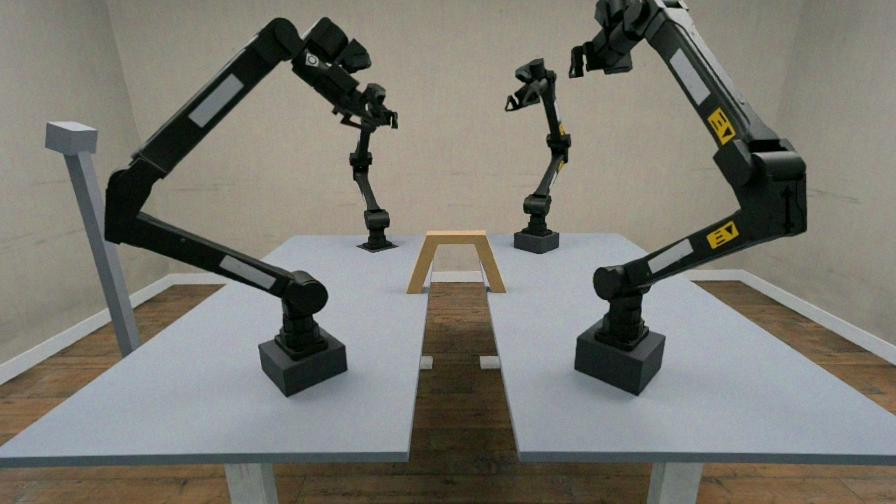

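Scene clock: 510.07 s.
Joint torques (N m): arm1=[-1.08 2.67 10.8 1.03 0.07 -0.18] | arm2=[-0.03 4.25 10.22 2 -0.1 0.07] | arm3=[-0.44 2.43 10.19 0.65 0.28 0.04] | arm4=[2.08 -0.91 8.59 1.61 0.07 0.16]
Motor temperatures (°C): arm1=[28 26 35 24 23 20 19] | arm2=[28 26 37 22 23 24 22] | arm3=[31 24 36 20 21 20 22] | arm4=[28 24 35 20 22 20 24]
Heat: arm1: hottest joint3_rad 35 °C; arm2: hottest joint3_rad 37 °C; arm3: hottest joint3_rad 36 °C; arm4: hottest joint3_rad 35 °C.
Joint velocities: within noise
arm1.joint_positions: joint1_rad=+0.265 joint2_rad=+0.559 joint3_rad=+1.402 joint4_rad=-1.306 joint5_rad=+0.231 joint6_rad=+0.350 gripper_m=+0.09313
arm1.joint_status: all done
arm1.hand: x=+0.2361 y=+0.3409 z=+1.3595 quat_wxyz=(-0.261, -0.816, -0.227, +0.463) (m; scene frame)
arm1.hand_target: x=+0.2344 y=+0.3435 z=+1.3638 quat_wxyz=(-0.256, -0.816, -0.225, +0.466) (m; scene frame)
arm1.hand_status: not commanded
arm2.joint_positions: joint1_rad=-0.356 joint2_rad=+0.540 joint3_rad=+1.327 joint4_rad=-1.196 joint5_rad=-0.041 joint6_rad=-0.062 gripper_m=+0.09296
arm2.joint_status: all done
arm2.hand: x=-0.2767 y=+0.3395 z=+1.2781 quat_wxyz=(-0.452, -0.431, -0.718, +0.306) (m; scene frame)
arm2.hand_target: x=-0.2749 y=+0.3438 z=+1.2931 quat_wxyz=(-0.470, -0.425, -0.709, +0.309) (m; scene frame)
arm2.hand_status: not commanded
arm3.joint_positions: joint1_rad=-0.115 joint2_rad=+0.634 joint3_rad=+1.386 joint4_rad=-1.477 joint5_rad=+0.283 joint6_rad=+0.038 gripper_m=+0.09292
arm3.joint_status: all done
arm3.hand: x=-0.1763 y=-0.4093 z=+1.3019 quat_wxyz=(-0.426, +0.211, -0.880, -0.014) (m; scene frame)
arm3.hand_target: x=-0.1780 y=-0.4148 z=+1.3160 quat_wxyz=(-0.436, +0.208, -0.875, -0.010) (m; scene frame)
arm3.hand_status: not commanded
arm4.joint_positions: joint1_rad=-0.489 joint2_rad=+0.642 joint3_rad=+1.425 joint4_rad=-1.131 joint5_rad=+0.132 joint6_rad=-0.031 gripper_m=+0.09299
arm4.joint_status: all done
arm4.hand: x=+0.3155 y=-0.2444 z=+1.4058 quat_wxyz=(-0.384, +0.650, -0.496, -0.428) (m; scene frame)
arm4.hand_target: x=+0.3170 y=-0.2504 z=+1.4088 quat_wxyz=(-0.381, +0.646, -0.500, -0.432) (m; scene frame)
arm4.hand_status: not commanded
pictures: arm1_cam_wrist, arm2_cam_wrist, arm3_cam_wrist, arm4_cam_wrist, cam_low, cam_low_2
camera_calibration:
arm1_cam_wrist: T_world_to_cam=[[-0.608873, 0.752786, -0.250174, 0.229923], [0.769816, 0.484603, -0.415383, 0.217551], [-0.19146, -0.445503, -0.874568, 1.50784], [0, 0, 0, 1]] pos_world=[0.261211, 0.39324, 1.4666]
arm2_cam_wrist: T_world_to_cam=[[-0.914123, -0.4034, 0.040594, -0.170303], [-0.35591, 0.750469, -0.556888, 0.369559], [0.194184, -0.523512, -0.829595, 1.40995], [0, 0, 0, 1]] pos_world=[-0.297939, 0.392085, 1.38241]
arm3_cam_wrist: T_world_to_cam=[[0.372139, -0.914716, 0.157501, -0.514058], [-0.885124, -0.400812, -0.236443, -0.00901156], [0.279407, -0.0514182, -0.958795, 1.39981], [0, 0, 0, 1]] pos_world=[-0.207792, -0.401853, 1.42097]
arm4_cam_wrist: T_world_to_cam=[[0.974874, 0.20673, 0.0829619, -0.373902], [0.21743, -0.802165, -0.556107, 0.520946], [-0.0484148, 0.560173, -0.826959, 1.44005], [0, 0, 0, 1]] pos_world=[0.320958, -0.311497, 1.51159]

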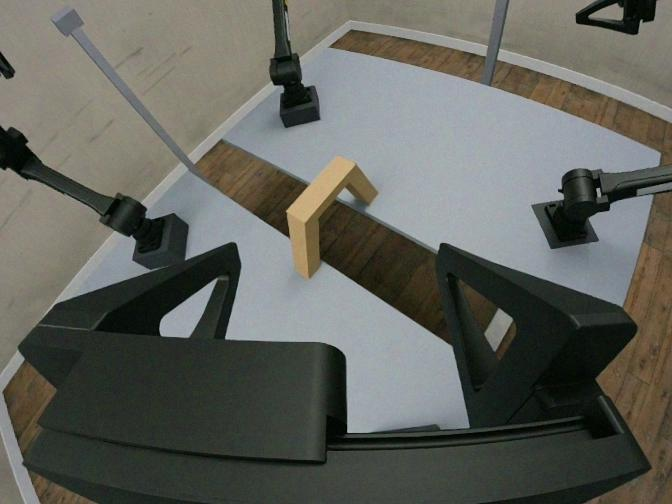

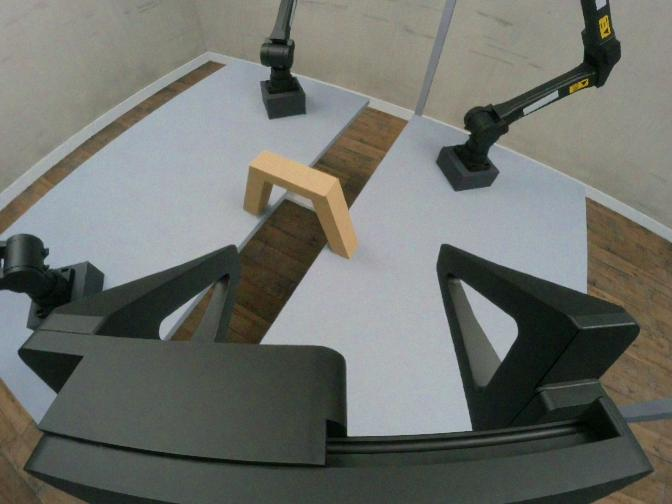

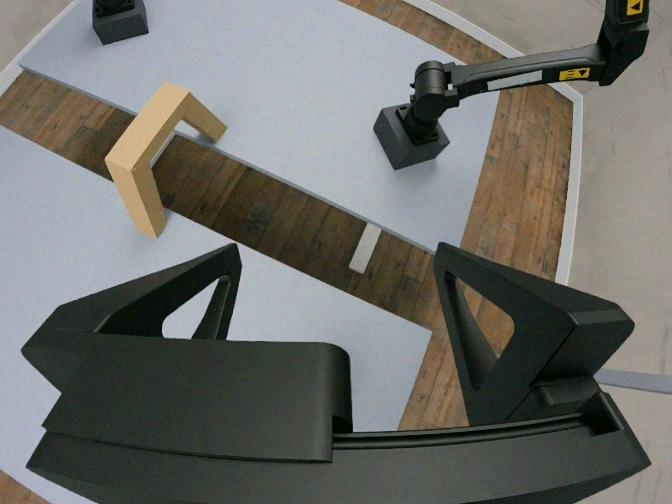

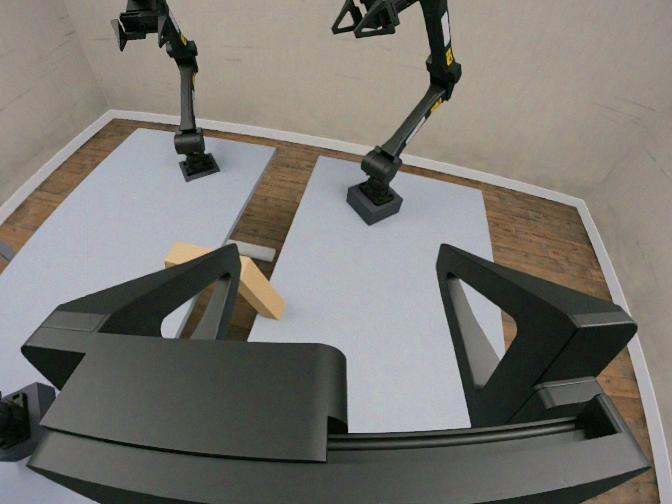

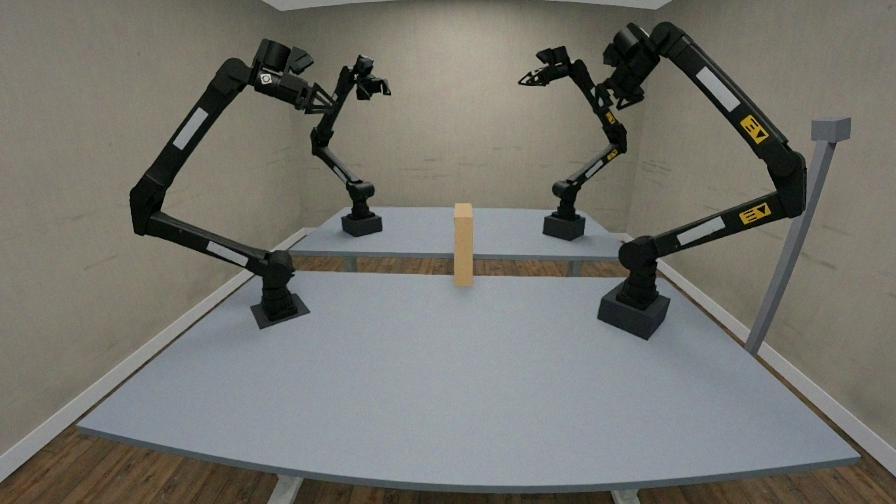

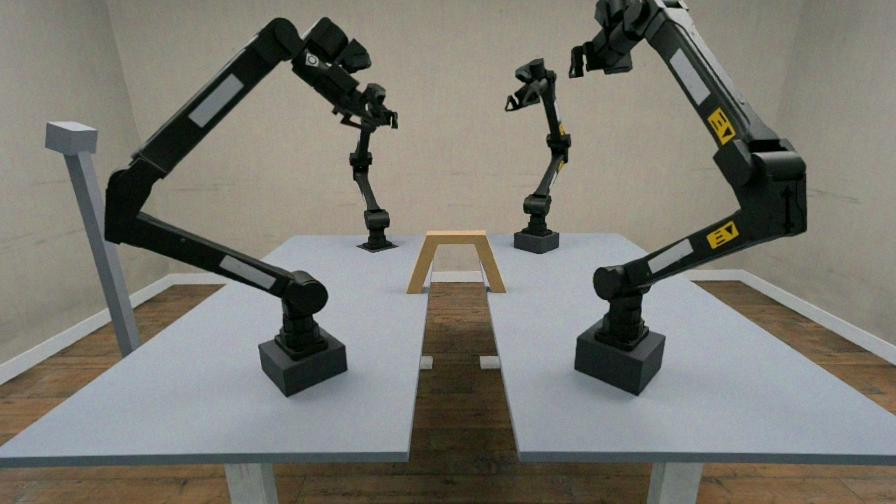

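Scene clock: 510.07 s.
Joint torques (N m): arm1=[-1.08 2.67 10.8 1.03 0.07 -0.18] | arm2=[-0.03 4.25 10.22 2 -0.1 0.07] | arm3=[-0.44 2.43 10.19 0.65 0.28 0.04] | arm4=[2.08 -0.91 8.59 1.61 0.07 0.16]
Motor temperatures (°C): arm1=[28 26 35 24 23 20 19] | arm2=[28 26 37 22 23 24 22] | arm3=[31 24 36 20 21 20 22] | arm4=[28 24 35 20 22 20 24]
Heat: arm1: hottest joint3_rad 35 °C; arm2: hottest joint3_rad 37 °C; arm3: hottest joint3_rad 36 °C; arm4: hottest joint3_rad 35 °C.
Joint velocities: within noise
arm1.joint_positions: joint1_rad=+0.265 joint2_rad=+0.559 joint3_rad=+1.402 joint4_rad=-1.306 joint5_rad=+0.231 joint6_rad=+0.350 gripper_m=+0.09313
arm1.joint_status: all done
arm1.hand: x=+0.2361 y=+0.3409 z=+1.3595 quat_wxyz=(-0.261, -0.816, -0.227, +0.463) (m; scene frame)
arm1.hand_target: x=+0.2344 y=+0.3435 z=+1.3638 quat_wxyz=(-0.256, -0.816, -0.225, +0.466) (m; scene frame)
arm1.hand_status: not commanded
arm2.joint_positions: joint1_rad=-0.356 joint2_rad=+0.540 joint3_rad=+1.327 joint4_rad=-1.196 joint5_rad=-0.041 joint6_rad=-0.062 gripper_m=+0.09296
arm2.joint_status: all done
arm2.hand: x=-0.2767 y=+0.3395 z=+1.2781 quat_wxyz=(-0.452, -0.431, -0.718, +0.306) (m; scene frame)
arm2.hand_target: x=-0.2749 y=+0.3438 z=+1.2931 quat_wxyz=(-0.470, -0.425, -0.709, +0.309) (m; scene frame)
arm2.hand_status: not commanded
arm3.joint_positions: joint1_rad=-0.115 joint2_rad=+0.634 joint3_rad=+1.386 joint4_rad=-1.477 joint5_rad=+0.283 joint6_rad=+0.038 gripper_m=+0.09292
arm3.joint_status: all done
arm3.hand: x=-0.1763 y=-0.4093 z=+1.3019 quat_wxyz=(-0.426, +0.211, -0.880, -0.014) (m; scene frame)
arm3.hand_target: x=-0.1780 y=-0.4148 z=+1.3160 quat_wxyz=(-0.436, +0.208, -0.875, -0.010) (m; scene frame)
arm3.hand_status: not commanded
arm4.joint_positions: joint1_rad=-0.489 joint2_rad=+0.642 joint3_rad=+1.425 joint4_rad=-1.131 joint5_rad=+0.132 joint6_rad=-0.031 gripper_m=+0.09299
arm4.joint_status: all done
arm4.hand: x=+0.3155 y=-0.2444 z=+1.4058 quat_wxyz=(-0.384, +0.650, -0.496, -0.428) (m; scene frame)
arm4.hand_target: x=+0.3170 y=-0.2504 z=+1.4088 quat_wxyz=(-0.381, +0.646, -0.500, -0.432) (m; scene frame)
arm4.hand_status: not commanded
pictures: arm1_cam_wrist, arm2_cam_wrist, arm3_cam_wrist, arm4_cam_wrist, cam_low, cam_low_2
camera_calibration:
arm1_cam_wrist: T_world_to_cam=[[-0.608873, 0.752786, -0.250174, 0.229923], [0.769816, 0.484603, -0.415383, 0.217551], [-0.19146, -0.445503, -0.874568, 1.50784], [0, 0, 0, 1]] pos_world=[0.261211, 0.39324, 1.4666]
arm2_cam_wrist: T_world_to_cam=[[-0.914123, -0.4034, 0.040594, -0.170303], [-0.35591, 0.750469, -0.556888, 0.369559], [0.194184, -0.523512, -0.829595, 1.40995], [0, 0, 0, 1]] pos_world=[-0.297939, 0.392085, 1.38241]
arm3_cam_wrist: T_world_to_cam=[[0.372139, -0.914716, 0.157501, -0.514058], [-0.885124, -0.400812, -0.236443, -0.00901156], [0.279407, -0.0514182, -0.958795, 1.39981], [0, 0, 0, 1]] pos_world=[-0.207792, -0.401853, 1.42097]
arm4_cam_wrist: T_world_to_cam=[[0.974874, 0.20673, 0.0829619, -0.373902], [0.21743, -0.802165, -0.556107, 0.520946], [-0.0484148, 0.560173, -0.826959, 1.44005], [0, 0, 0, 1]] pos_world=[0.320958, -0.311497, 1.51159]

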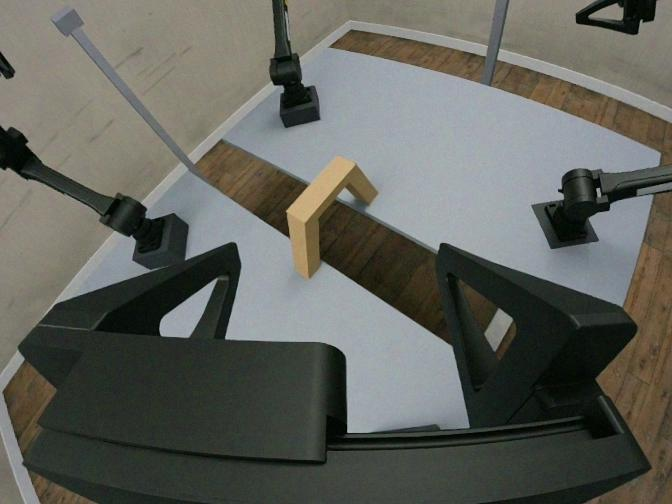

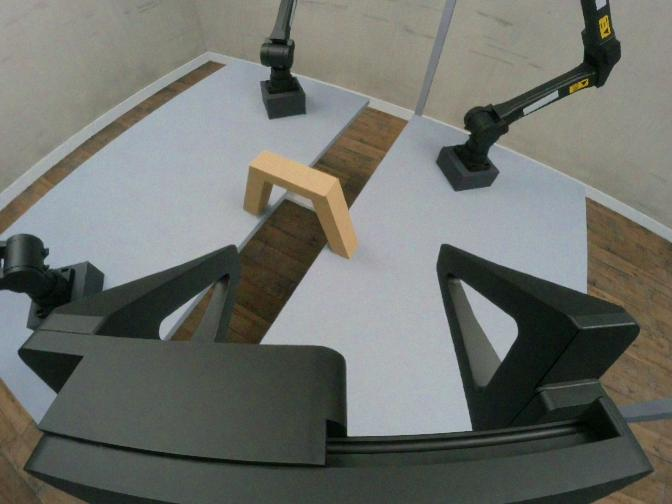

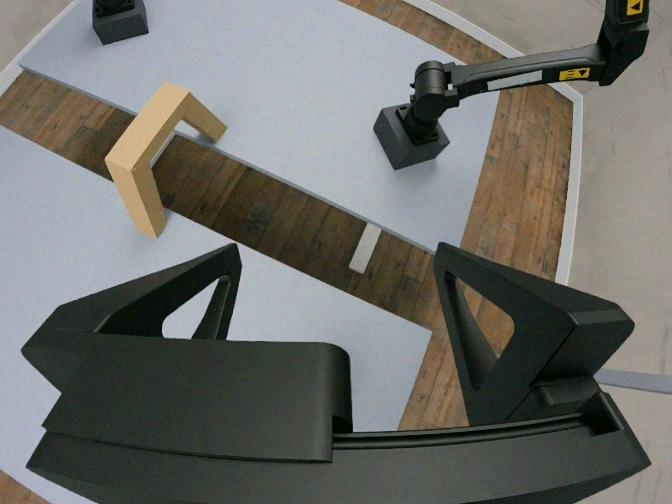

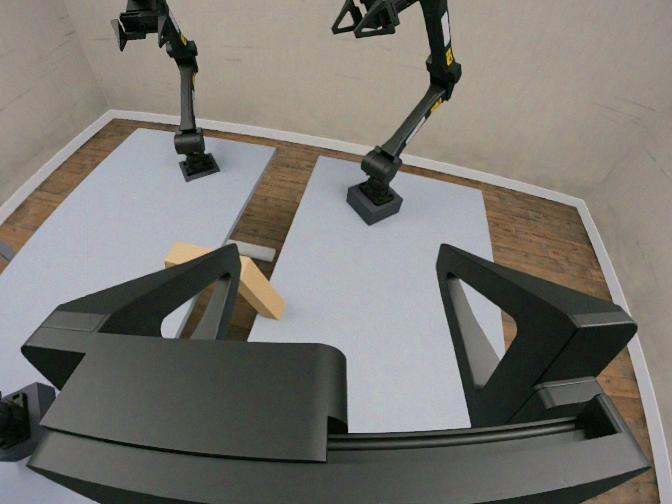

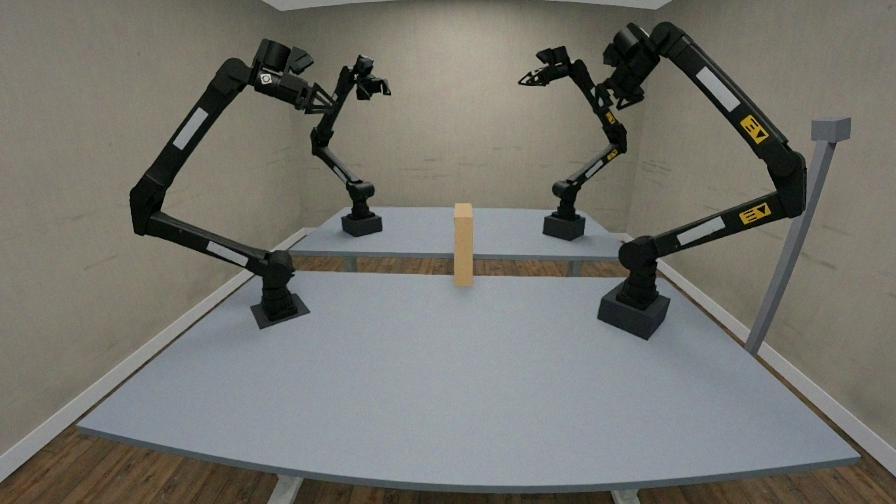

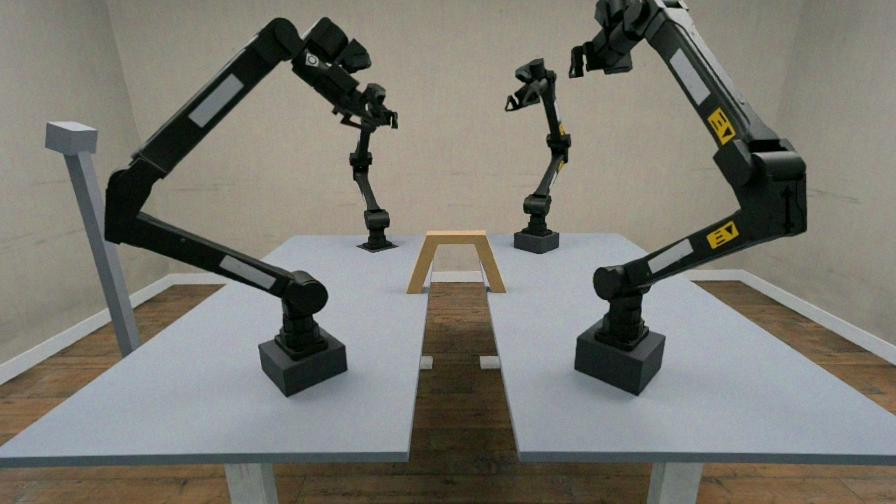

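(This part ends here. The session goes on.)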